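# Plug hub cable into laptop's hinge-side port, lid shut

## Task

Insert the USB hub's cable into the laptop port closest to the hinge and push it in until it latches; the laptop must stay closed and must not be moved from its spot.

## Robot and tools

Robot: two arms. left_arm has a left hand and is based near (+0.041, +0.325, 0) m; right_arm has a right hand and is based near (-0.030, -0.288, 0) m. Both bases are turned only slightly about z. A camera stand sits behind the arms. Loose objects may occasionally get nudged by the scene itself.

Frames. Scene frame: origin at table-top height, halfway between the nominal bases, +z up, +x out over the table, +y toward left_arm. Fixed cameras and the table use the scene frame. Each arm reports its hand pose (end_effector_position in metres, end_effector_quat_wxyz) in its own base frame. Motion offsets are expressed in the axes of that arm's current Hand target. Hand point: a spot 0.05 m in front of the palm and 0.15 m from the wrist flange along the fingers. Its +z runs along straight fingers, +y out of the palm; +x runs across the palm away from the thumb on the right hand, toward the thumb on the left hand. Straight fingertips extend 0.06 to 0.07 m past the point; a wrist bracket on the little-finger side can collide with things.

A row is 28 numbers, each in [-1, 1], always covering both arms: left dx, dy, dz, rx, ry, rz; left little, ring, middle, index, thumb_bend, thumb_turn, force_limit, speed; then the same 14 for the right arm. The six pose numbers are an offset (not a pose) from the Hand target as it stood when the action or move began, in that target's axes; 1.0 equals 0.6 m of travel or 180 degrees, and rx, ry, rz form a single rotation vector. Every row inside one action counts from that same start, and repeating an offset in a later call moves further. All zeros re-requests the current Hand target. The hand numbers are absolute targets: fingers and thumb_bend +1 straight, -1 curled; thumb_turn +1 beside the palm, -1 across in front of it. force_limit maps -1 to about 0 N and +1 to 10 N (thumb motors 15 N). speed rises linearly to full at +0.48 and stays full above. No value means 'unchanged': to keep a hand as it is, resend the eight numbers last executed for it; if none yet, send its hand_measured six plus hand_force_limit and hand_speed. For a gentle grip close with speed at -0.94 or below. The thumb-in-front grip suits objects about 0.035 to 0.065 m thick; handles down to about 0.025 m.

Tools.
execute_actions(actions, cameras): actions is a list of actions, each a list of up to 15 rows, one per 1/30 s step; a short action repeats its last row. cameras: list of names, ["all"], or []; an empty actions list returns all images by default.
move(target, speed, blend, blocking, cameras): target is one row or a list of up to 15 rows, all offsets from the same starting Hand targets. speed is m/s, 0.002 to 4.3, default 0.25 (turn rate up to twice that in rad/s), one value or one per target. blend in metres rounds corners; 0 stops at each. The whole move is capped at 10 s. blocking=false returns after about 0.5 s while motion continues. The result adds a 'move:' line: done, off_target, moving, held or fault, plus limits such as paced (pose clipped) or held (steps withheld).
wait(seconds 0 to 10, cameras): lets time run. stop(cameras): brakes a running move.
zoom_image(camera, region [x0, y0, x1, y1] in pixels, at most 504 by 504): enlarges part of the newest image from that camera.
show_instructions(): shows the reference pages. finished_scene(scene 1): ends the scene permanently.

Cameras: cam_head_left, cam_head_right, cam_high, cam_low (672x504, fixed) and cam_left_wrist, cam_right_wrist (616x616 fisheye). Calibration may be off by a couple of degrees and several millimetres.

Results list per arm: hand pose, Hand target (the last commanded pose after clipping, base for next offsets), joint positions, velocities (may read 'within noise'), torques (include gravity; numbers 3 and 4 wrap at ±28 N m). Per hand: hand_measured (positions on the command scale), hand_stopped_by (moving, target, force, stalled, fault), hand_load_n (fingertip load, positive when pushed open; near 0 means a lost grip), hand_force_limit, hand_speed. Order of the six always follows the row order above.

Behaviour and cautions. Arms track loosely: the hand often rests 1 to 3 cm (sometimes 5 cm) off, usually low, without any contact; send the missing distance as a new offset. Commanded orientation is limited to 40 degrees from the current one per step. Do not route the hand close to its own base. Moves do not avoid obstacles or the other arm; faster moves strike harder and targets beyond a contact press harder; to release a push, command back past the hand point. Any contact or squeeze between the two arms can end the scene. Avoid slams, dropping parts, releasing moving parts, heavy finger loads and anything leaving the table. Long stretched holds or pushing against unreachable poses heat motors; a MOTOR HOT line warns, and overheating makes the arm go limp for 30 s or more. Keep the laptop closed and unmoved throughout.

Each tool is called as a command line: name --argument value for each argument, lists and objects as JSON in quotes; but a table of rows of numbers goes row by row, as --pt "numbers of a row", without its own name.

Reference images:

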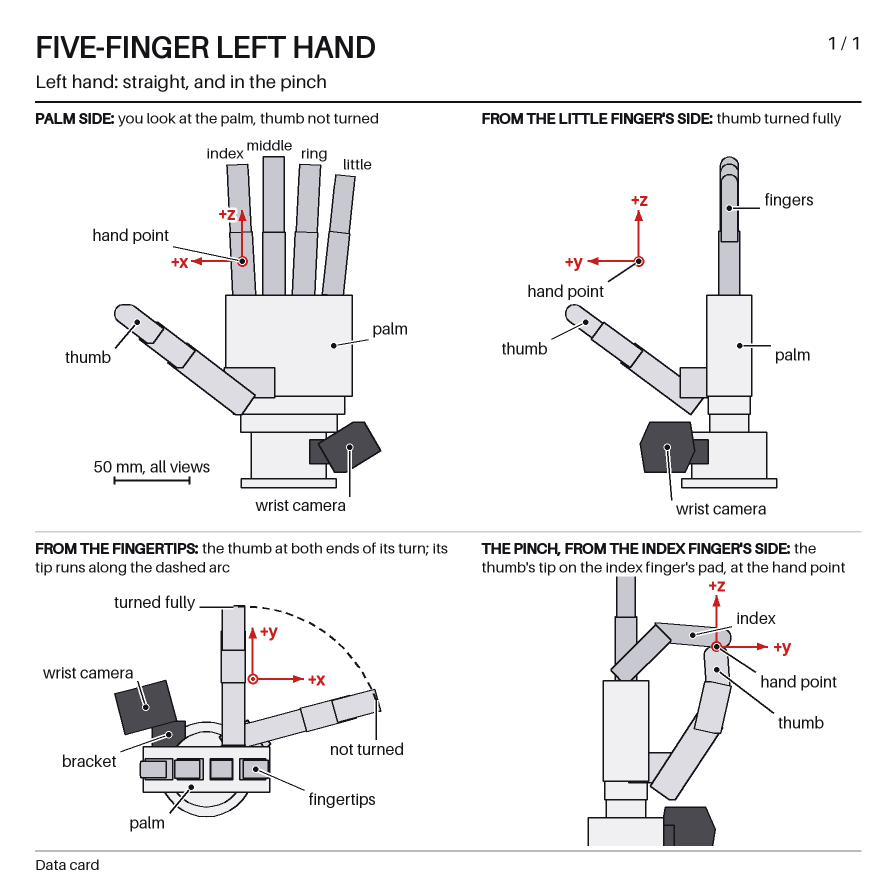

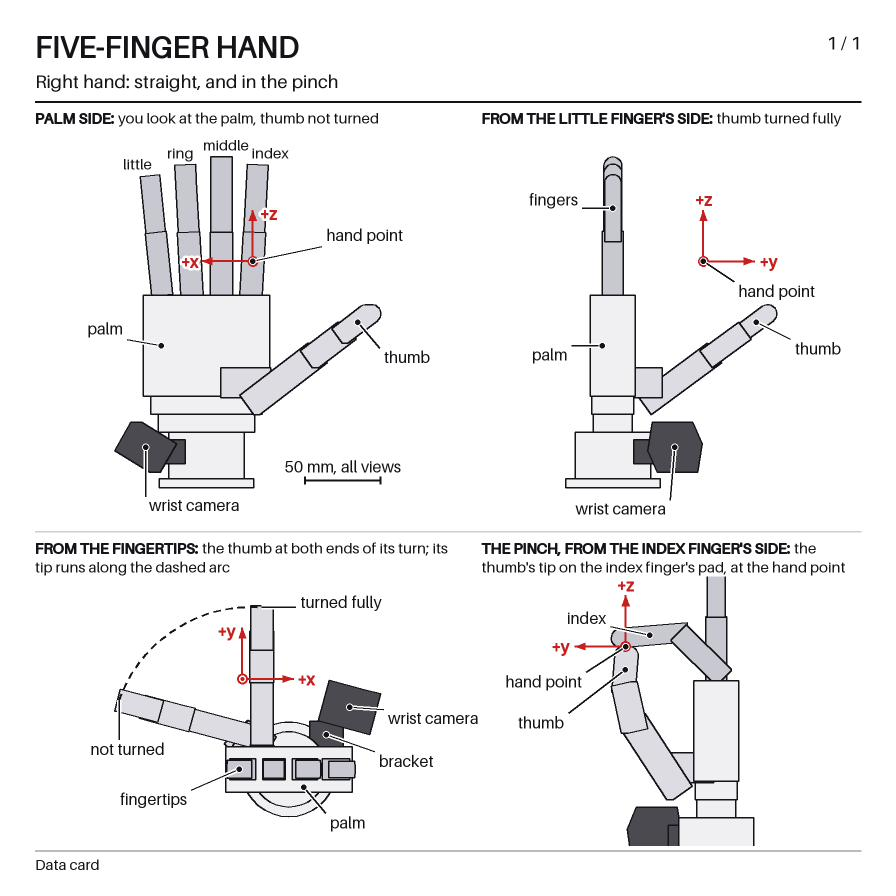

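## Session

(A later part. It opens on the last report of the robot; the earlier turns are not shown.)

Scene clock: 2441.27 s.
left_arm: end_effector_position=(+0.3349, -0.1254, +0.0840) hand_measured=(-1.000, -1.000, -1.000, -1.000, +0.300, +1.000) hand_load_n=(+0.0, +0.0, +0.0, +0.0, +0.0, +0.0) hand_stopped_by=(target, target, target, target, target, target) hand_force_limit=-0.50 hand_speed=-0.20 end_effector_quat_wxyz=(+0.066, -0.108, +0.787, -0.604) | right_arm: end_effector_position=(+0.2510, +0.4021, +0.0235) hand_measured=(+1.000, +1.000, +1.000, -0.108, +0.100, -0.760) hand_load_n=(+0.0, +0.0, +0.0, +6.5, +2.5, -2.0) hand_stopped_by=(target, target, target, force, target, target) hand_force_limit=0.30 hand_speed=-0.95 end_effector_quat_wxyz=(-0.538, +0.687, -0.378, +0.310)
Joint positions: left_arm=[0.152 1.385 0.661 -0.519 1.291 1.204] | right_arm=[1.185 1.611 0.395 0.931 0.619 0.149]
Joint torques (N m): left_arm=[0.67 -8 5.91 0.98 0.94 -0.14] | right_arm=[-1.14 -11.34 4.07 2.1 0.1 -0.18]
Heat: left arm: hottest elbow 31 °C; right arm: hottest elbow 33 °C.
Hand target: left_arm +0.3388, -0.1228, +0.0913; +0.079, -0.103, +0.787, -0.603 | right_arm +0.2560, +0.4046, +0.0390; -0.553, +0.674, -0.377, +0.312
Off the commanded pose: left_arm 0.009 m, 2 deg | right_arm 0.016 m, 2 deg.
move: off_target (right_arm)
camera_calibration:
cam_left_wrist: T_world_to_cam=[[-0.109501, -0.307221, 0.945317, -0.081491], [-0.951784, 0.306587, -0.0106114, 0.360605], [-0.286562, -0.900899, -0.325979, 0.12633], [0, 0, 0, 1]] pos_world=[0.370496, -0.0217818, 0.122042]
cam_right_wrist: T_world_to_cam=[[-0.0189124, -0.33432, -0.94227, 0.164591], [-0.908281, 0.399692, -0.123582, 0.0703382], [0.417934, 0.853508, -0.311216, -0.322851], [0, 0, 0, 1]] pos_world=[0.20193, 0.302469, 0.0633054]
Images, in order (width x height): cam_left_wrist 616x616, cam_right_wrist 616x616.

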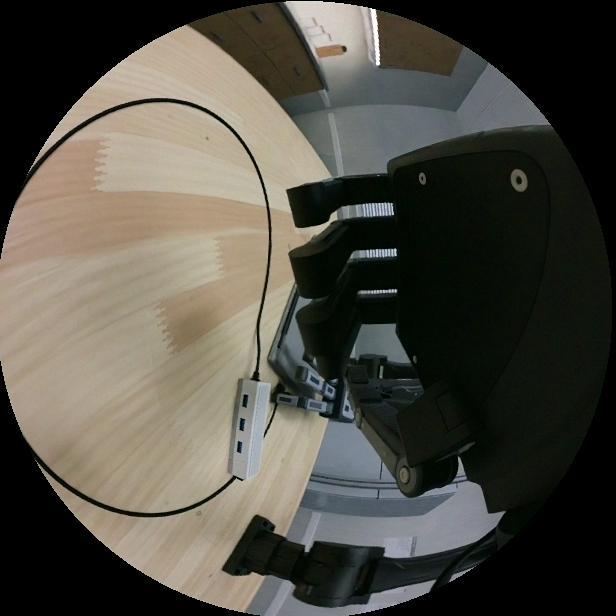

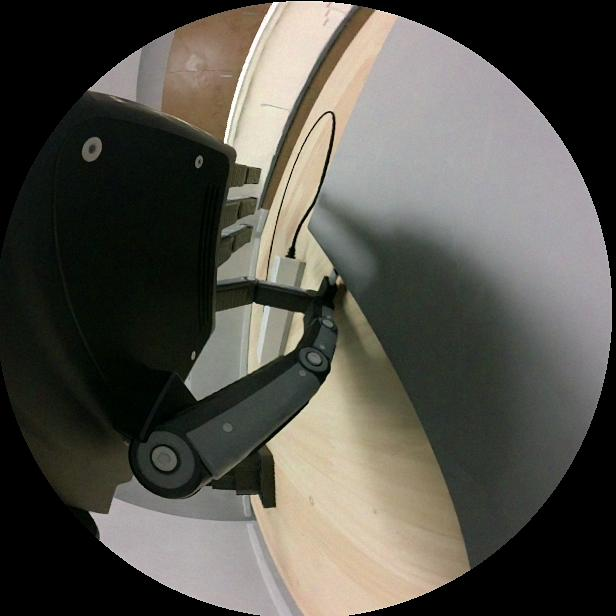

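move --target '[0,0,0,0,0,0,-1,-1,-1,-1,0.3,1,-0.5,-0.2,0,0.0196,0.0039,0,0,0,1,1,1,-0.35,0.1,-0.76,0.3,-0.95]' --speed 0.03 --cameras '[]'

move --target '[0,0,0,0,0,0,-1,-1,-1,-1,0.3,1,-0.5,-0.2,0,0.0082,0.0016,0,0,0,1,1,1,-0.35,0.1,-0.76,0.3,-0.95]' --speed 0.03 --cameras '["cam_right_wrist","cam_left_wrist"]'

zoom_image --camera "cam_left_wrist" --region '[265, 360, 305, 400]'

Scene clock: 2469.93 s.
left_arm: end_effector_position=(+0.3349, -0.1254, +0.0840) hand_measured=(-1.000, -1.000, -1.000, -1.000, +0.300, +1.000) hand_load_n=(+0.0, +0.0, +0.0, +0.0, +0.0, +0.0) hand_stopped_by=(target, target, target, target, target, target) hand_force_limit=-0.50 hand_speed=-0.20 end_effector_quat_wxyz=(+0.066, -0.108, +0.787, -0.604) | right_arm: end_effector_position=(+0.2523, +0.4051, +0.0274) hand_measured=(+1.000, +1.000, +1.000, -0.108, +0.100, -0.760) hand_load_n=(+0.0, +0.0, +0.0, +6.0, +2.5, -2.0) hand_stopped_by=(target, target, target, force, target, target) hand_force_limit=0.30 hand_speed=-0.95 end_effector_quat_wxyz=(-0.552, +0.676, -0.379, +0.308)
Joint positions: left_arm=[0.152 1.385 0.661 -0.519 1.291 1.204] | right_arm=[1.184 1.628 0.392 0.985 0.618 0.149]
Joint torques (N m): left_arm=[0.56 -8 5.93 0.98 0.94 -0.14] | right_arm=[-1.2 -8.35 3.95 2.02 0.09 -0.17]
Heat: left arm: hottest elbow 30 °C; right arm: hottest elbow 33 °C.
Hand target: left_arm +0.3388, -0.1228, +0.0913; +0.079, -0.103, +0.787, -0.603 | right_arm +0.2562, +0.4044, +0.0269; -0.553, +0.674, -0.377, +0.312
Off the commanded pose: left_arm 0.009 m, 2 deg | right_arm 0.004 m, 1 deg.
move: done
No camera images: "cameras" was empty.

Scene clock: 2470.83 s.
left_arm: end_effector_position=(+0.3349, -0.1254, +0.0840) hand_measured=(-1.000, -1.000, -1.000, -1.000, +0.300, +1.000) hand_load_n=(+0.0, +0.0, +0.0, +0.0, +0.0, +0.0) hand_stopped_by=(target, target, target, target, target, target) hand_force_limit=-0.50 hand_speed=-0.20 end_effector_quat_wxyz=(+0.066, -0.108, +0.787, -0.604) | right_arm: end_effector_position=(+0.2524, +0.4055, +0.0228) hand_measured=(+1.000, +1.000, +1.000, -0.108, +0.100, -0.760) hand_load_n=(+0.0, +0.0, -0.5, +6.5, +2.5, -2.0) hand_stopped_by=(target, target, target, force, target, target) hand_force_limit=0.30 hand_speed=-0.95 end_effector_quat_wxyz=(-0.552, +0.676, -0.379, +0.308)
Joint positions: left_arm=[0.152 1.385 0.661 -0.519 1.291 1.204] | right_arm=[1.184 1.65 0.392 1.009 0.618 0.149]
Joint torques (N m): left_arm=[0.56 -8.06 5.91 0.94 0.93 -0.15] | right_arm=[-1.2 -8.53 3.74 2.13 0.1 -0.17]
Heat: left arm: hottest elbow 30 °C; right arm: hottest elbow 33 °C.
Hand target: left_arm +0.3388, -0.1228, +0.0913; +0.079, -0.103, +0.787, -0.603 | right_arm +0.2562, +0.4044, +0.0218; -0.553, +0.674, -0.377, +0.312
Off the commanded pose: left_arm 0.009 m, 2 deg | right_arm 0.004 m, 1 deg.
move: done
camera_calibration:
cam_left_wrist: T_world_to_cam=[[-0.109501, -0.307221, 0.945317, -0.081491], [-0.951784, 0.306587, -0.0106114, 0.360605], [-0.286562, -0.900899, -0.325979, 0.12633], [0, 0, 0, 1]] pos_world=[0.370496, -0.0217818, 0.122042]
cam_right_wrist: T_world_to_cam=[[-0.00636862, -0.303446, -0.952827, 0.149659], [-0.906816, 0.403365, -0.122398, 0.0683169], [0.421479, 0.863259, -0.277739, -0.332177], [0, 0, 0, 1]] pos_world=[0.20291, 0.304612, 0.0587027]
Images, in order (width x height): cam_left_wrist 616x616, cam_right_wrist 616x616.

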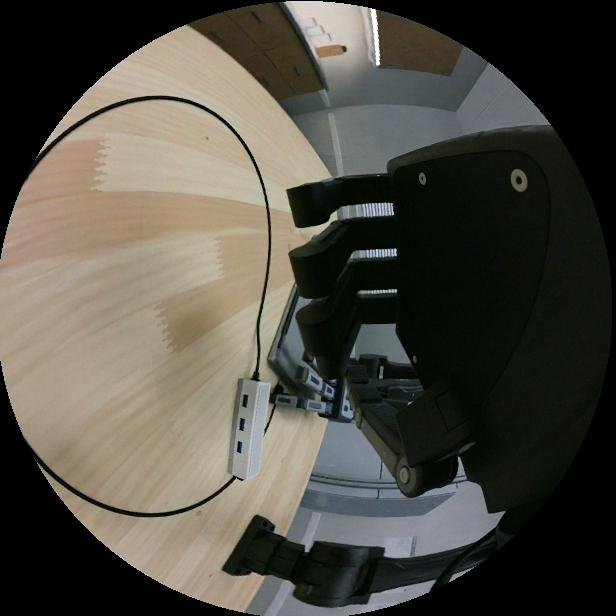

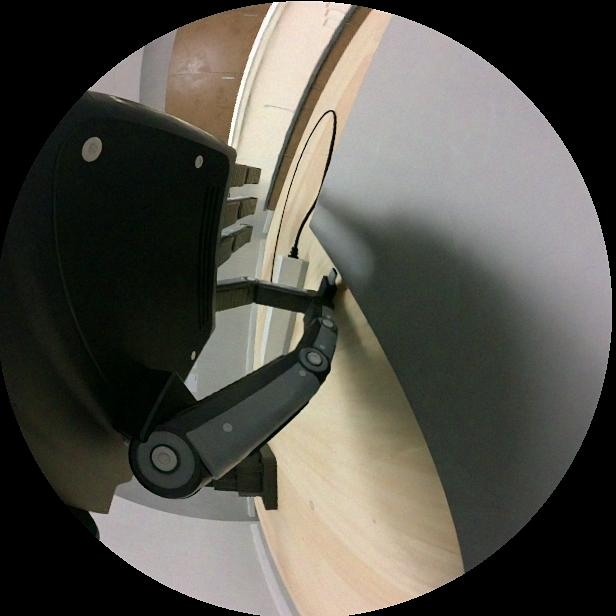

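Scaled by 12.600 from the camera's 616x616 image, which has a finer 880x880 frame.

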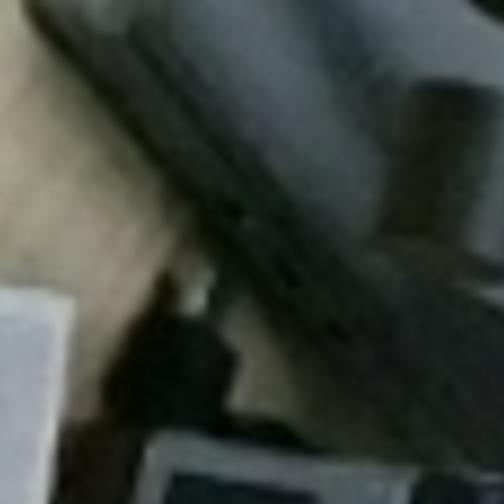

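move --target '[0,0,0,0,0,0,-1,-1,-1,-1,0.3,1,-0.5,-0.2,0,0.0115,0.0023,0,0,0,1,1,1,-0.35,0.1,-0.76,0.3,-0.95]' --speed 0.02 --cameras '[]'

Scene clock: 2493.50 s.
left_arm: end_effector_position=(+0.3349, -0.1254, +0.0840) hand_measured=(-1.000, -1.000, -1.000, -1.000, +0.300, +1.000) hand_load_n=(+0.0, +0.0, +0.0, +0.0, +0.0, +0.0) hand_stopped_by=(target, target, target, target, target, target) hand_force_limit=-0.50 hand_speed=-0.20 end_effector_quat_wxyz=(+0.066, -0.108, +0.787, -0.604) | right_arm: end_effector_position=(+0.2529, +0.4069, +0.0198) hand_measured=(+1.000, +1.000, +1.000, -0.108, +0.100, -0.760) hand_load_n=(+0.0, +0.0, -0.5, +6.0, +2.5, -2.0) hand_stopped_by=(target, target, target, force, target, target) hand_force_limit=0.30 hand_speed=-0.95 end_effector_quat_wxyz=(-0.557, +0.672, -0.379, +0.307)
Joint positions: left_arm=[0.152 1.385 0.661 -0.519 1.291 1.204] | right_arm=[1.184 1.677 0.392 1.047 0.618 0.149]
Joint torques (N m): left_arm=[0.79 -8.06 5.9 0.95 0.95 -0.15] | right_arm=[-1.14 -8.41 3.51 1.76 0.08 -0.17]
Heat: left arm: hottest elbow 30 °C; right arm: hottest elbow 33 °C.
Hand target: left_arm +0.3388, -0.1228, +0.0913; +0.079, -0.103, +0.787, -0.603 | right_arm +0.2561, +0.4045, +0.0149; -0.553, +0.674, -0.377, +0.312
Off the commanded pose: left_arm 0.009 m, 2 deg | right_arm 0.007 m, 1 deg.
move: done
No camera images: "cameras" was empty.

execute_actions --actions '[]' --cameras '["cam_left_wrist","cam_right_wrist"]'

Scene clock: 2511.03 s.
left_arm: end_effector_position=(+0.3349, -0.1254, +0.0840) hand_measured=(-1.000, -1.000, -1.000, -1.000, +0.300, +1.000) hand_load_n=(+0.0, +0.0, +0.0, +0.0, +0.0, -0.5) hand_stopped_by=(target, target, target, target, target, target) hand_force_limit=-0.50 hand_speed=-0.20 end_effector_quat_wxyz=(+0.066, -0.108, +0.787, -0.604) | right_arm: end_effector_position=(+0.2529, +0.4069, +0.0198) hand_measured=(+1.000, +1.000, +1.000, -0.108, +0.100, -0.760) hand_load_n=(+0.0, +0.0, +0.0, +6.0, +2.5, -2.0) hand_stopped_by=(target, target, target, force, target, target) hand_force_limit=0.30 hand_speed=-0.95 end_effector_quat_wxyz=(-0.557, +0.672, -0.379, +0.307)
Joint positions: left_arm=[0.152 1.385 0.661 -0.519 1.291 1.204] | right_arm=[1.184 1.677 0.392 1.047 0.618 0.149]
Joint velocities: within noise
Joint torques (N m): left_arm=[0.73 -8.06 5.97 0.99 0.94 -0.15] | right_arm=[-1.2 -8.23 3.51 1.91 0.09 -0.17]
Heat: left arm: hottest elbow 30 °C; right arm: hottest elbow 33 °C.
Hand target: left_arm +0.3388, -0.1228, +0.0913; +0.079, -0.103, +0.787, -0.603 | right_arm +0.2561, +0.4045, +0.0149; -0.553, +0.674, -0.377, +0.312
Off the commanded pose: left_arm 0.009 m, 2 deg | right_arm 0.007 m, 1 deg.
camera_calibration:
cam_left_wrist: T_world_to_cam=[[-0.109501, -0.307221, 0.945317, -0.081491], [-0.951784, 0.306587, -0.0106114, 0.360605], [-0.286562, -0.900899, -0.325979, 0.12633], [0, 0, 0, 1]] pos_world=[0.370496, -0.0217818, 0.122042]
cam_right_wrist: T_world_to_cam=[[-0.00211075, -0.292938, -0.956129, 0.142024], [-0.906446, 0.404352, -0.121884, 0.0673118], [0.422317, 0.866422, -0.266386, -0.336218], [0, 0, 0, 1]] pos_world=[0.203305, 0.305694, 0.0544341]
Images, in order (width x height): cam_left_wrist 616x616, cam_right_wrist 616x616.

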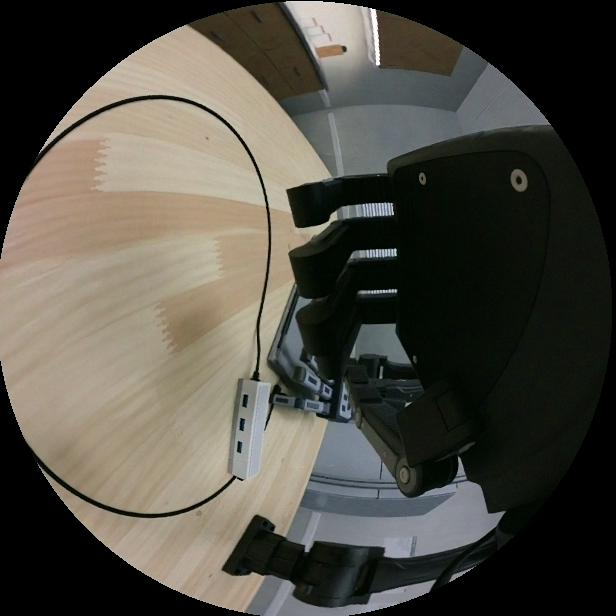

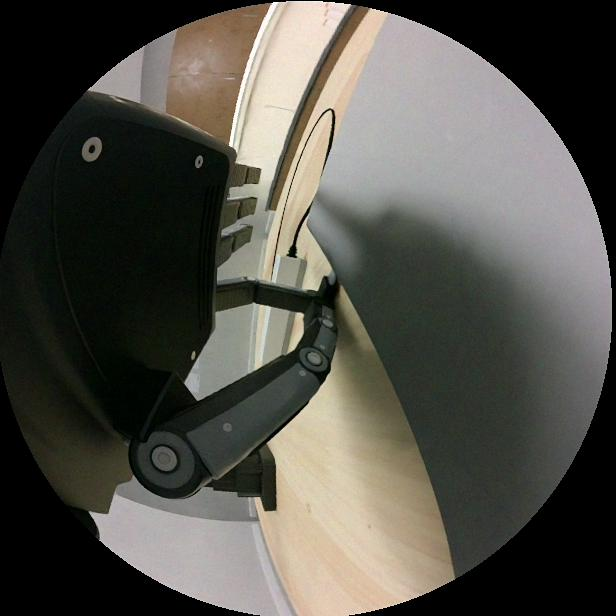

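zoom_image --camera "cam_left_wrist" --region '[264, 362, 304, 402]'

zoom_image --camera "cam_right_wrist" --region '[300, 260, 345, 305]'

Scaled by 12.600 from the camera's 616x616 image, which has a finer 880x880 frame.

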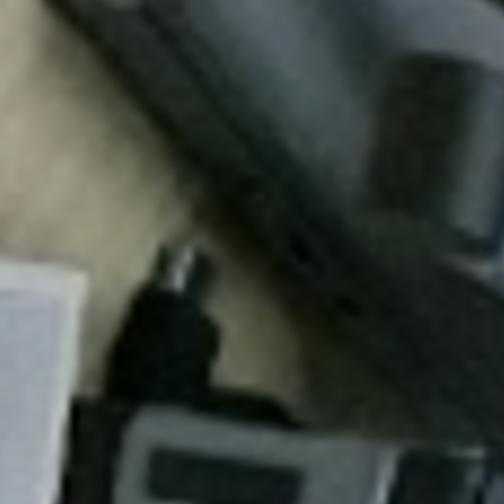

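Scaled by 11.200 from the camera's 616x616 image, which has a finer 880x880 frame.

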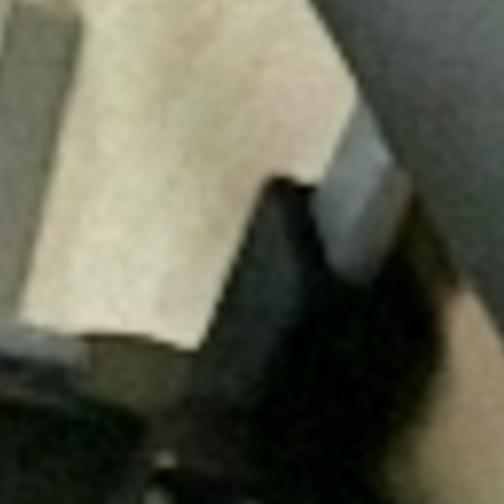

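zoom_image --camera "cam_right_wrist" --region '[322, 262, 346, 286]'

zoom_image --camera "cam_left_wrist" --region '[270, 368, 294, 392]'

Scaled by 21.000 from the camera's 616x616 image, which has a finer 880x880 frame.

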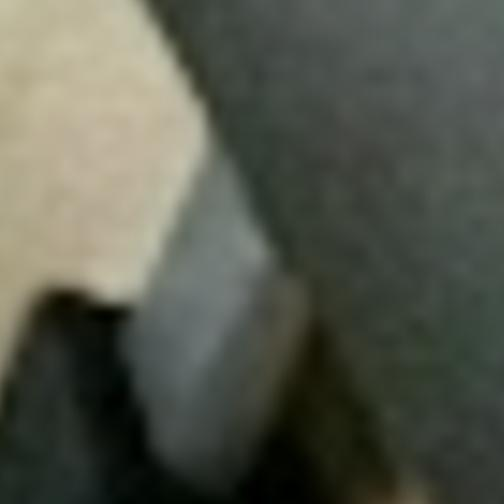

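Scaled by 21.000 from the camera's 616x616 image, which has a finer 880x880 frame.

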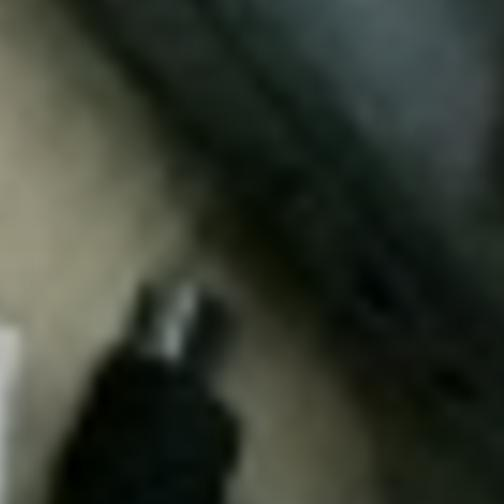

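move --target '[0,0,0,0,0,0,-1,-1,-1,-1,0.3,1,-0.5,-0.2,-0.0002,-0.0479,-0.01534,0,0,0,1,1,1,-0.35,0.1,-0.76,0.3,-0.95]' --speed 0.05 --cameras '["cam_left_wrist","cam_right_wrist"]'

Scene clock: 2529.43 s.
left_arm: end_effector_position=(+0.3349, -0.1254, +0.0840) hand_measured=(-1.000, -1.000, -1.000, -1.000, +0.300, +1.000) hand_load_n=(+0.5, +0.0, +0.0, +0.0, +0.0, +0.0) hand_stopped_by=(target, target, target, target, target, target) hand_force_limit=-0.50 hand_speed=-0.20 end_effector_quat_wxyz=(+0.066, -0.108, +0.787, -0.604) | right_arm: end_effector_position=(+0.2512, +0.4020, +0.0363) hand_measured=(+1.000, +1.000, +1.000, -0.108, +0.100, -0.760) hand_load_n=(+0.0, +0.0, +0.0, +6.5, +2.5, -2.0) hand_stopped_by=(target, target, target, force, target, target) hand_force_limit=0.30 hand_speed=-0.95 end_effector_quat_wxyz=(-0.549, +0.678, -0.379, +0.309)
Joint positions: left_arm=[0.152 1.385 0.661 -0.519 1.291 1.204] | right_arm=[1.184 1.577 0.387 0.934 0.619 0.149]
Joint torques (N m): left_arm=[0.79 -8 5.93 0.99 0.95 -0.15] | right_arm=[-0.56 -10.93 4.44 1.09 0.29 -0.16]
Heat: left arm: hottest elbow 30 °C; right arm: hottest elbow 33 °C.
Hand target: left_arm +0.3388, -0.1228, +0.0913; +0.079, -0.103, +0.787, -0.603 | right_arm +0.2531, +0.4028, +0.0448; -0.553, +0.674, -0.377, +0.312
Off the commanded pose: left_arm 0.009 m, 2 deg | right_arm 0.009 m, 1 deg.
move: done
camera_calibration:
cam_left_wrist: T_world_to_cam=[[-0.109501, -0.307221, 0.945317, -0.081491], [-0.951784, 0.306587, -0.0106114, 0.360605], [-0.286562, -0.900899, -0.325979, 0.12633], [0, 0, 0, 1]] pos_world=[0.370496, -0.0217818, 0.122042]
cam_right_wrist: T_world_to_cam=[[-0.00882485, -0.309258, -0.950937, 0.164455], [-0.906651, 0.4036, -0.122842, 0.0701959], [0.421788, 0.861085, -0.283951, -0.323891], [0, 0, 0, 1]] pos_world=[0.201708, 0.301425, 0.0730403]
Images, in order (width x height): cam_left_wrist 616x616, cam_right_wrist 616x616.

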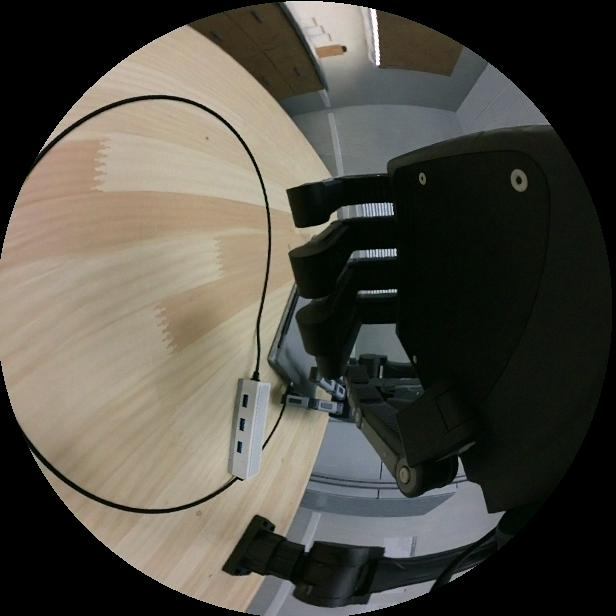

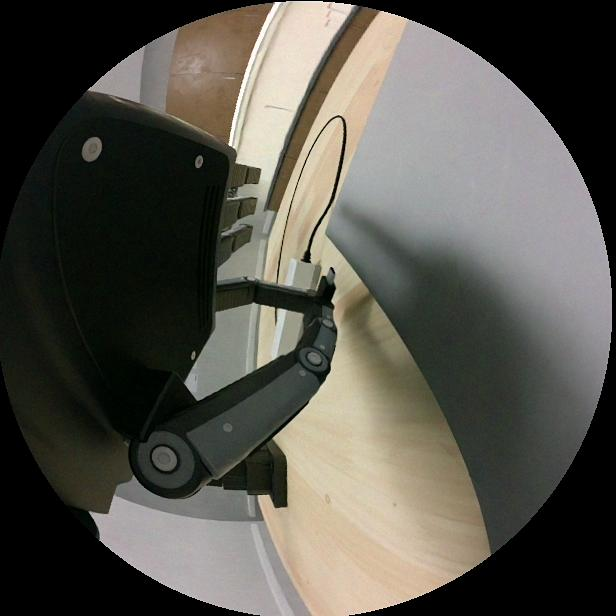

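move --target '[0,0,0,0,0,0,-1,-1,-1,-1,0.3,1,-0.5,-0.2,-0.0001,0.0381,0.0075,0,0,0,1,1,1,-0.35,0.1,-0.76,0.3,-0.95]' --speed 0.04 --cameras '["cam_left_wrist","cam_right_wrist"]'

Scene clock: 2535.60 s.
left_arm: end_effector_position=(+0.3349, -0.1254, +0.0840) hand_measured=(-1.000, -1.000, -1.000, -1.000, +0.300, +1.000) hand_load_n=(+0.0, +0.0, +0.0, +0.0, +0.0, -0.5) hand_stopped_by=(target, target, target, target, target, target) hand_force_limit=-0.50 hand_speed=-0.20 end_effector_quat_wxyz=(+0.066, -0.108, +0.787, -0.604) | right_arm: end_effector_position=(+0.2513, +0.4023, +0.0216) hand_measured=(+1.000, +1.000, +1.000, -0.108, +0.100, -0.760) hand_load_n=(+0.0, +0.0, +0.0, +6.5, +2.5, -2.0) hand_stopped_by=(target, target, target, force, target, target) hand_force_limit=0.30 hand_speed=-0.95 end_effector_quat_wxyz=(-0.551, +0.677, -0.379, +0.308)
Joint positions: left_arm=[0.152 1.385 0.661 -0.519 1.291 1.204] | right_arm=[1.184 1.649 0.384 1.013 0.619 0.149]
Joint torques (N m): left_arm=[0.73 -7.94 5.97 0.99 0.94 -0.14] | right_arm=[-0.56 -8.59 3.75 2.22 0.28 -0.16]
Heat: left arm: hottest elbow 30 °C; right arm: hottest elbow 33 °C.
Hand target: left_arm +0.3388, -0.1228, +0.0913; +0.079, -0.103, +0.787, -0.603 | right_arm +0.2531, +0.4028, +0.0215; -0.553, +0.674, -0.377, +0.312
Off the commanded pose: left_arm 0.009 m, 2 deg | right_arm 0.002 m, 1 deg.
move: done
camera_calibration:
cam_left_wrist: T_world_to_cam=[[-0.109501, -0.307221, 0.945317, -0.081491], [-0.951784, 0.306587, -0.0106114, 0.360605], [-0.286562, -0.900899, -0.325979, 0.12633], [0, 0, 0, 1]] pos_world=[0.370496, -0.0217818, 0.122042]
cam_right_wrist: T_world_to_cam=[[-0.00748629, -0.30583, -0.952057, 0.148801], [-0.906473, 0.404053, -0.122666, 0.0681533], [0.422197, 0.862096, -0.280251, -0.329023], [0, 0, 0, 1]] pos_world=[0.201805, 0.301619, 0.0578179]
Images, in order (width x height): cam_left_wrist 616x616, cam_right_wrist 616x616.

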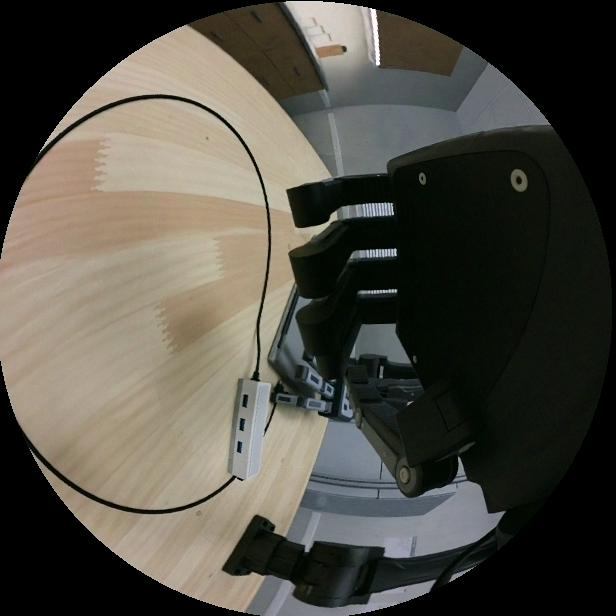

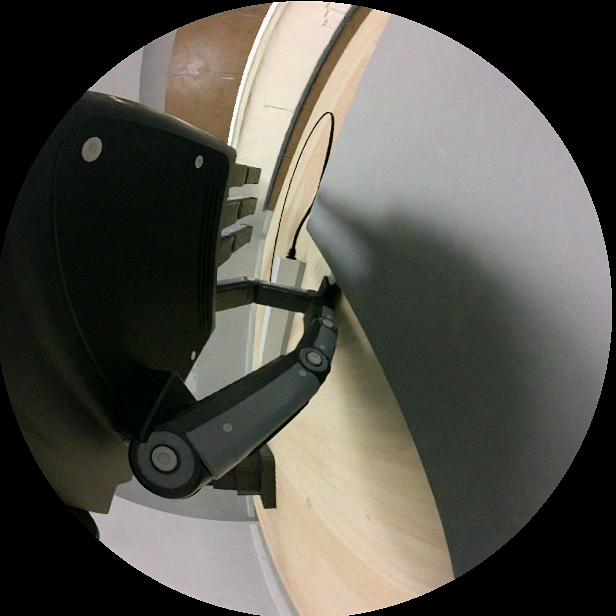

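zoom_image --camera "cam_left_wrist" --region '[264, 362, 304, 402]'

zoom_image --camera "cam_right_wrist" --region '[322, 260, 348, 286]'

Scaled by 12.600 from the camera's 616x616 image, which has a finer 880x880 frame.

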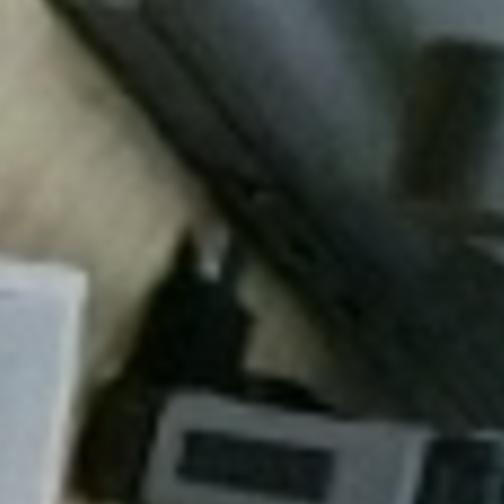

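Scaled by 19.385 from the camera's 616x616 image, which has a finer 880x880 frame.

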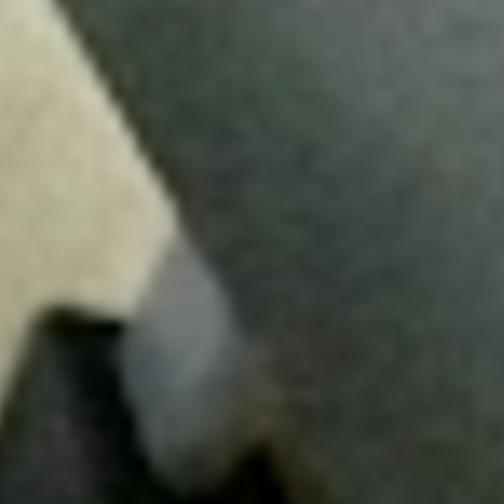

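move --target '[0,0,0,0,0,0,-1,-1,-1,-1,0.3,1,-0.5,-0.2,0.0099,0.0002,-0.0007,0,0,0,1,1,1,-0.35,0.1,-0.76,0.3,-0.95]' --speed 0.03 --cameras '["cam_left_wrist","cam_right_wrist"]'

zoom_image --camera "cam_left_wrist" --region '[270, 364, 298, 392]'

zoom_image --camera "cam_right_wrist" --region '[300, 250, 350, 300]'

Scene clock: 2586.60 s.
left_arm: end_effector_position=(+0.3349, -0.1254, +0.0840) hand_measured=(-1.000, -1.000, -1.000, -1.000, +0.300, +1.000) hand_load_n=(+0.0, +0.0, +0.0, +0.0, +0.0, +0.0) hand_stopped_by=(target, target, target, target, target, target) hand_force_limit=-0.50 hand_speed=-0.20 end_effector_quat_wxyz=(+0.066, -0.108, +0.787, -0.604) | right_arm: end_effector_position=(+0.2518, +0.3985, +0.0202) hand_measured=(+1.000, +1.000, +1.000, -0.108, +0.100, -0.760) hand_load_n=(+0.0, +0.0, -0.5, +6.0, +2.5, -2.0) hand_stopped_by=(target, target, target, force, target, target) hand_force_limit=0.30 hand_speed=-0.95 end_effector_quat_wxyz=(-0.550, +0.677, -0.379, +0.308)
Joint positions: left_arm=[0.152 1.385 0.661 -0.519 1.291 1.204] | right_arm=[1.177 1.649 0.375 1.021 0.611 0.147]
Joint torques (N m): left_arm=[0.73 -8.06 5.94 0.91 0.94 -0.14] | right_arm=[-1.14 -8.76 3.55 2.04 0.08 -0.15]
Heat: left arm: hottest elbow 30 °C; right arm: hottest elbow 33 °C.
Hand target: left_arm +0.3388, -0.1228, +0.0913; +0.079, -0.103, +0.787, -0.603 | right_arm +0.2558, +0.3976, +0.0215; -0.553, +0.674, -0.377, +0.312
Off the commanded pose: left_arm 0.009 m, 2 deg | right_arm 0.004 m, 1 deg.
move: done
camera_calibration:
cam_left_wrist: T_world_to_cam=[[-0.109501, -0.307221, 0.945317, -0.081491], [-0.951784, 0.306587, -0.0106114, 0.360605], [-0.286562, -0.900899, -0.325979, 0.12633], [0, 0, 0, 1]] pos_world=[0.370496, -0.0217818, 0.122042]
cam_right_wrist: T_world_to_cam=[[-0.00812087, -0.30693, -0.951697, 0.146914], [-0.907268, 0.402453, -0.122053, 0.0707395], [0.420476, 0.862453, -0.281736, -0.325923], [0, 0, 0, 1]] pos_world=[0.202416, 0.297717, 0.0566271]
Images, in order (width x height): cam_left_wrist 616x616, cam_right_wrist 616x616.

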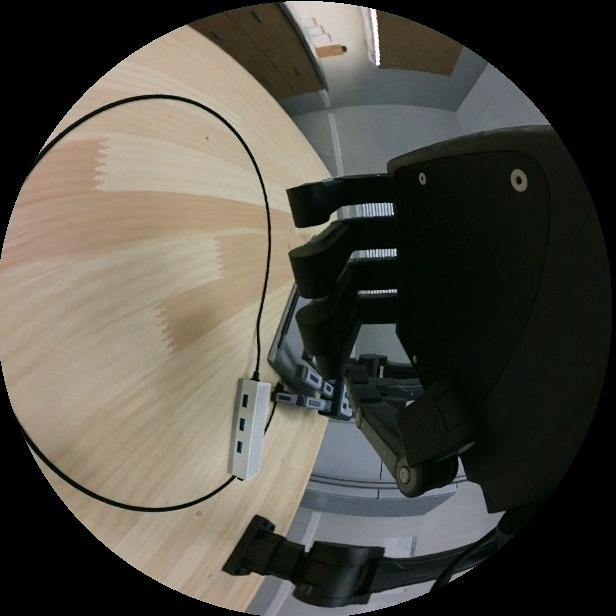

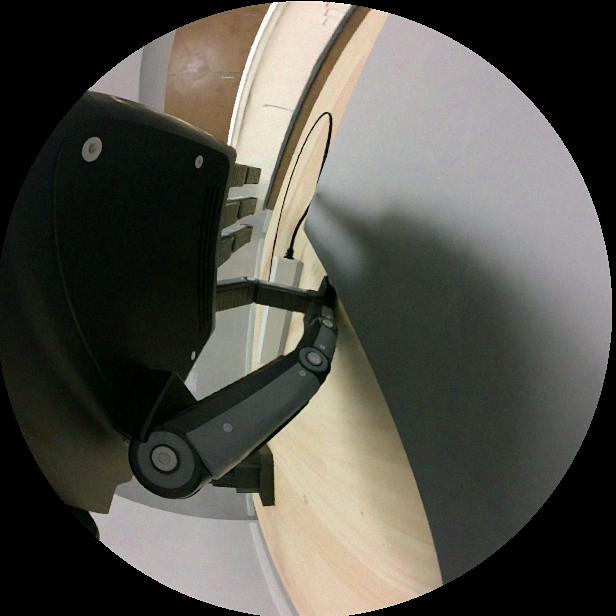

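Scaled by 18.000 from the camera's 616x616 image, which has a finer 880x880 frame.

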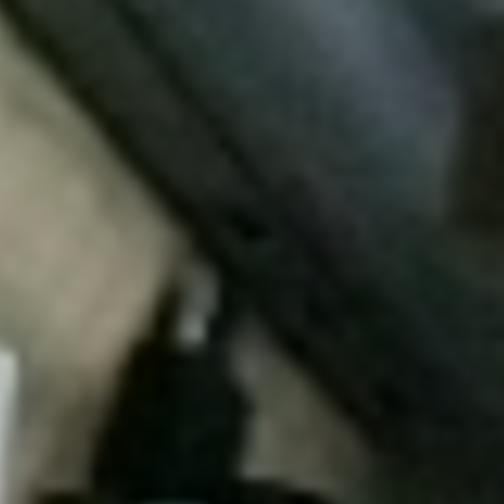

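Scaled by 10.080 from the camera's 616x616 image, which has a finer 880x880 frame.

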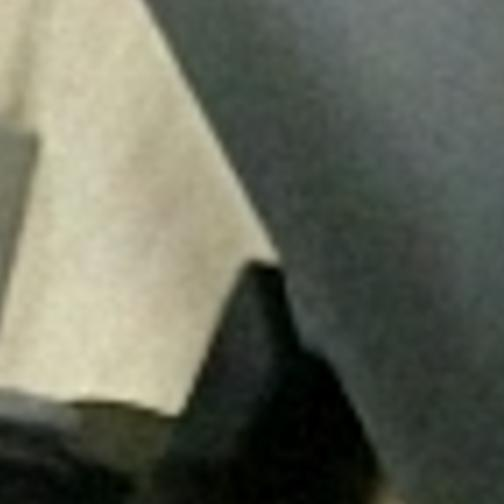

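move --pt "0 0 0 0 0 0 -1 -1 -1 -1 0.3 1 -0.5 -0.2 0.0 -0.0193 -0.0056 0 0 0 1 1 1 -0.35 0.1 -0.76 0.3 -0.95" --pt "0 0 0 0 0 0 -1 -1 -1 -1 0.3 1 -0.5 -0.2 0.0 -0.0033 -0.0024 0 0 0 1 1 1 -0.35 0.1 -0.76 0.3 -0.95" --speed 0.03 --cameras '["cam_left_wrist","cam_right_wrist"]'

zoom_image --camera "cam_left_wrist" --region '[270, 364, 298, 392]'

zoom_image --camera "cam_right_wrist" --region '[300, 250, 350, 300]'

Scene clock: 2595.83 s.
left_arm: end_effector_position=(+0.3349, -0.1254, +0.0840) hand_measured=(-1.000, -1.000, -1.000, -1.000, +0.300, +1.000) hand_load_n=(+0.0, +0.0, +0.0, +0.0, +0.0, +0.0) hand_stopped_by=(target, target, target, target, target, target) hand_force_limit=-0.50 hand_speed=-0.20 end_effector_quat_wxyz=(+0.066, -0.108, +0.787, -0.604) | right_arm: end_effector_position=(+0.2515, +0.3978, +0.0243) hand_measured=(+1.000, +1.000, +1.000, -0.108, +0.100, -0.760) hand_load_n=(+0.0, +0.0, -0.5, +6.0, +2.5, -2.0) hand_stopped_by=(target, target, target, force, target, target) hand_force_limit=0.30 hand_speed=-0.95 end_effector_quat_wxyz=(-0.552, +0.676, -0.379, +0.308)
Joint positions: left_arm=[0.152 1.385 0.661 -0.519 1.291 1.204] | right_arm=[1.177 1.631 0.372 1.011 0.611 0.147]
Joint torques (N m): left_arm=[0.73 -8 5.96 0.98 0.94 -0.14] | right_arm=[-1.03 -8.29 3.71 2.13 0.15 -0.17]
Heat: left arm: hottest elbow 30 °C; right arm: hottest elbow 33 °C.
Hand target: left_arm +0.3388, -0.1228, +0.0913; +0.079, -0.103, +0.787, -0.603 | right_arm +0.2549, +0.3969, +0.0237; -0.553, +0.674, -0.377, +0.312
Off the commanded pose: left_arm 0.009 m, 2 deg | right_arm 0.004 m, 1 deg.
move: done
camera_calibration:
cam_left_wrist: T_world_to_cam=[[-0.109501, -0.307221, 0.945317, -0.081491], [-0.951784, 0.306587, -0.0106114, 0.360605], [-0.286562, -0.900899, -0.325979, 0.12633], [0, 0, 0, 1]] pos_world=[0.370496, -0.0217818, 0.122042]
cam_right_wrist: T_world_to_cam=[[-0.00650971, -0.303924, -0.952674, 0.149037], [-0.907111, 0.402736, -0.122283, 0.0710968], [0.420841, 0.863385, -0.278315, -0.324708], [0, 0, 0, 1]] pos_world=[0.202113, 0.297011, 0.0603063]
Images, in order (width x height): cam_left_wrist 616x616, cam_right_wrist 616x616.

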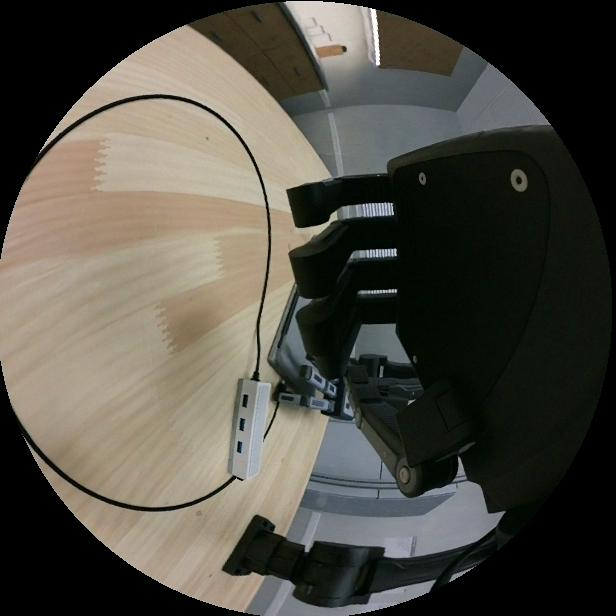

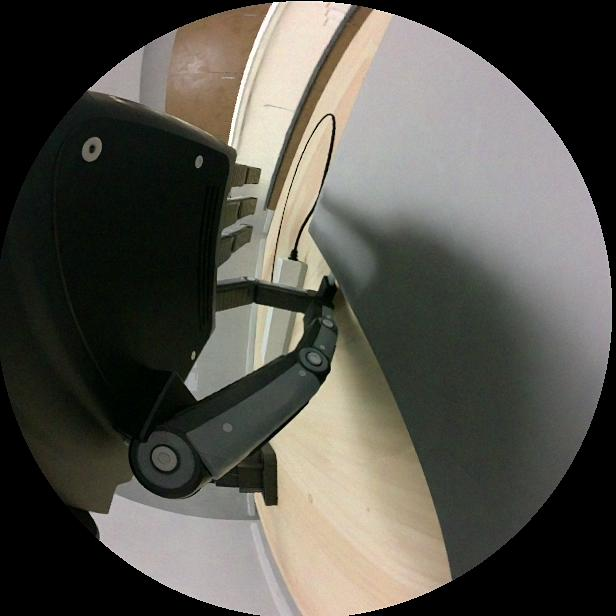

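Scaled by 18.000 from the camera's 616x616 image, which has a finer 880x880 frame.

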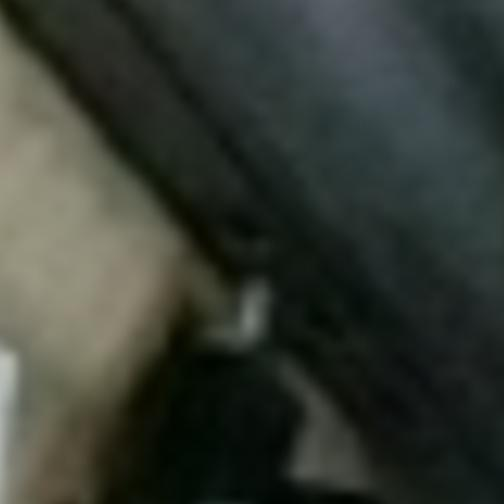

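Scaled by 10.080 from the camera's 616x616 image, which has a finer 880x880 frame.

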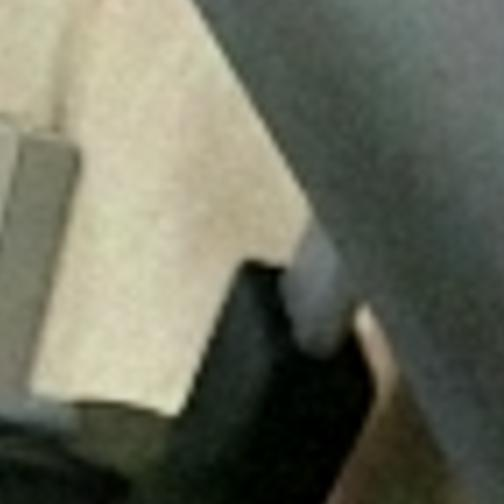

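move --target '[0,0,0,0,0,0,-1,-1,-1,-1,0.3,1,-0.5,-0.2,0.0049,0.0017,-0.0001,0,0,0,1,1,1,-0.35,0.1,-0.76,0.3,-0.95]' --speed 0.03 --cameras '["cam_left_wrist","cam_right_wrist"]'

zoom_image --camera "cam_left_wrist" --region '[270, 364, 298, 392]'

zoom_image --camera "cam_right_wrist" --region '[300, 250, 350, 300]'

Scene clock: 2603.13 s.
left_arm: end_effector_position=(+0.3349, -0.1254, +0.0840) hand_measured=(-1.000, -1.000, -1.000, -1.000, +0.300, +1.000) hand_load_n=(+0.5, +0.0, +0.0, +0.0, +0.0, +0.0) hand_stopped_by=(target, target, target, target, target, target) hand_force_limit=-0.50 hand_speed=-0.20 end_effector_quat_wxyz=(+0.066, -0.108, +0.787, -0.604) | right_arm: end_effector_position=(+0.2523, +0.3958, +0.0239) hand_measured=(+1.000, +1.000, +1.000, -0.108, +0.100, -0.760) hand_load_n=(+0.0, +0.0, +0.0, +6.5, +2.5, -2.0) hand_stopped_by=(target, target, target, force, target, target) hand_force_limit=0.30 hand_speed=-0.95 end_effector_quat_wxyz=(-0.552, +0.676, -0.379, +0.307)
Joint positions: left_arm=[0.152 1.385 0.661 -0.519 1.291 1.204] | right_arm=[1.172 1.633 0.367 1.019 0.605 0.146]
Joint torques (N m): left_arm=[0.67 -8.06 5.94 0.94 0.94 -0.15] | right_arm=[-1.14 -8.12 3.62 2.06 0.11 -0.17]
Heat: left arm: hottest elbow 30 °C; right arm: hottest elbow 33 °C.
Hand target: left_arm +0.3388, -0.1228, +0.0913; +0.079, -0.103, +0.787, -0.603 | right_arm +0.2562, +0.3943, +0.0227; -0.553, +0.674, -0.377, +0.312
Off the commanded pose: left_arm 0.009 m, 2 deg | right_arm 0.004 m, 1 deg.
move: done
camera_calibration:
cam_left_wrist: T_world_to_cam=[[-0.109501, -0.307221, 0.945317, -0.081491], [-0.951784, 0.306587, -0.0106114, 0.360605], [-0.286562, -0.900899, -0.325979, 0.12633], [0, 0, 0, 1]] pos_world=[0.370496, -0.0217818, 0.122042]
cam_right_wrist: T_world_to_cam=[[-0.00639232, -0.302008, -0.953284, 0.147269], [-0.907096, 0.402981, -0.121585, 0.0724775], [0.420875, 0.863943, -0.276526, -0.323677], [0, 0, 0, 1]] pos_world=[0.202913, 0.294908, 0.0596957]
Images, in order (width x height): cam_left_wrist 616x616, cam_right_wrist 616x616.

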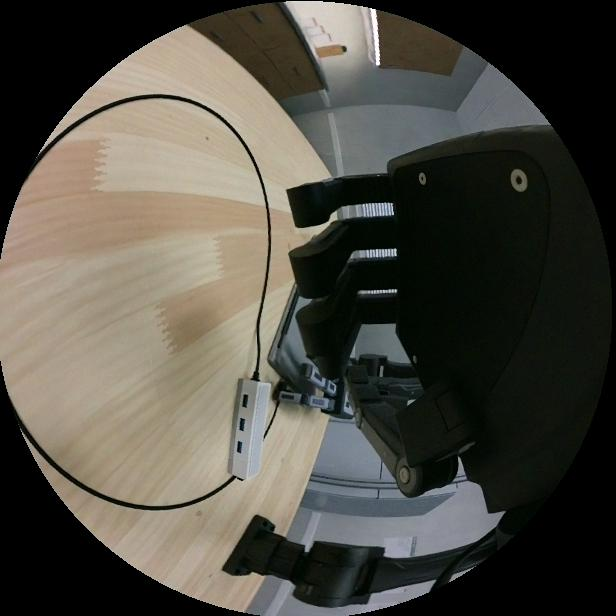

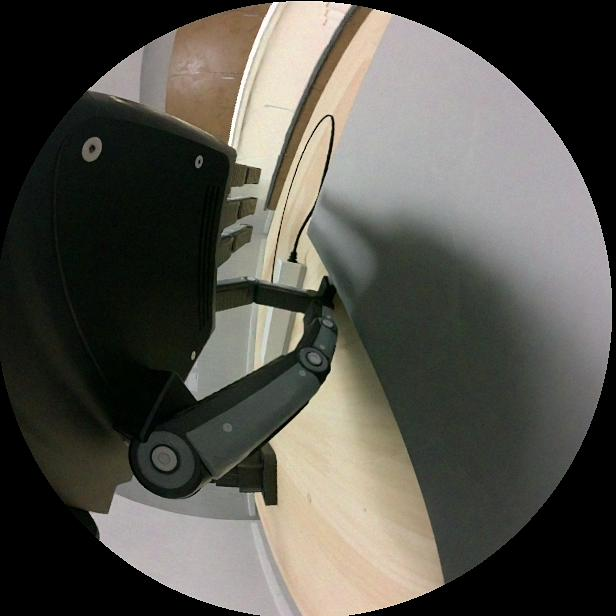

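Scaled by 18.000 from the camera's 616x616 image, which has a finer 880x880 frame.

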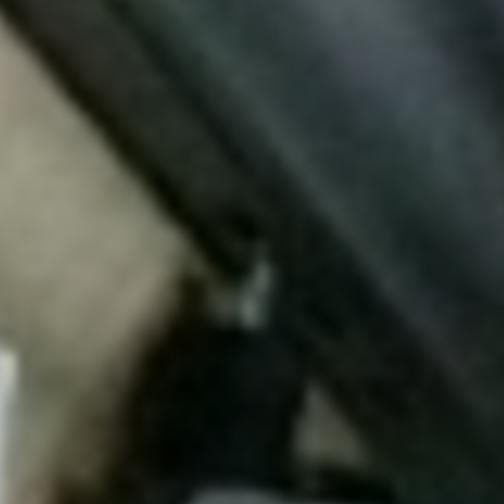

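Scaled by 10.080 from the camera's 616x616 image, which has a finer 880x880 frame.

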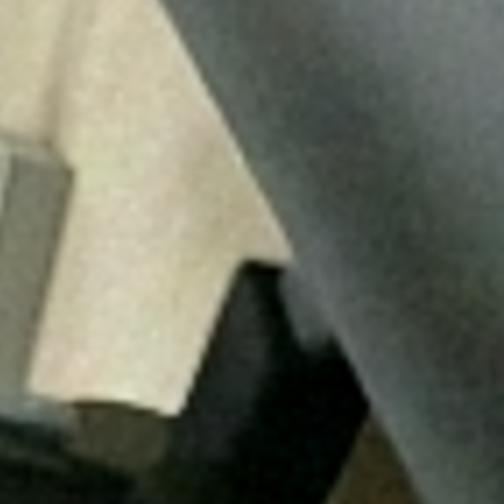

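zoom_image --camera "cam_left_wrist" --region '[276, 370, 292, 386]'

Scaled by 31.500 from the camera's 616x616 image, which has a finer 880x880 frame.

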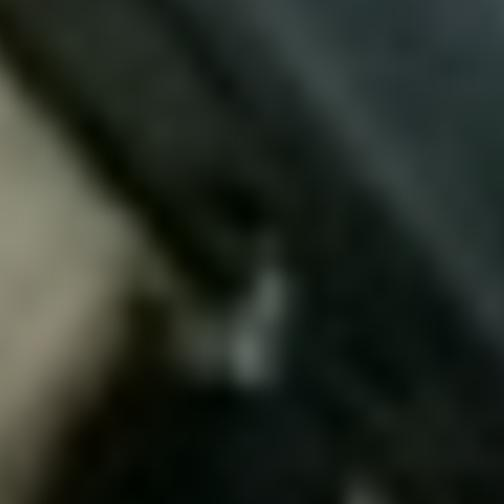

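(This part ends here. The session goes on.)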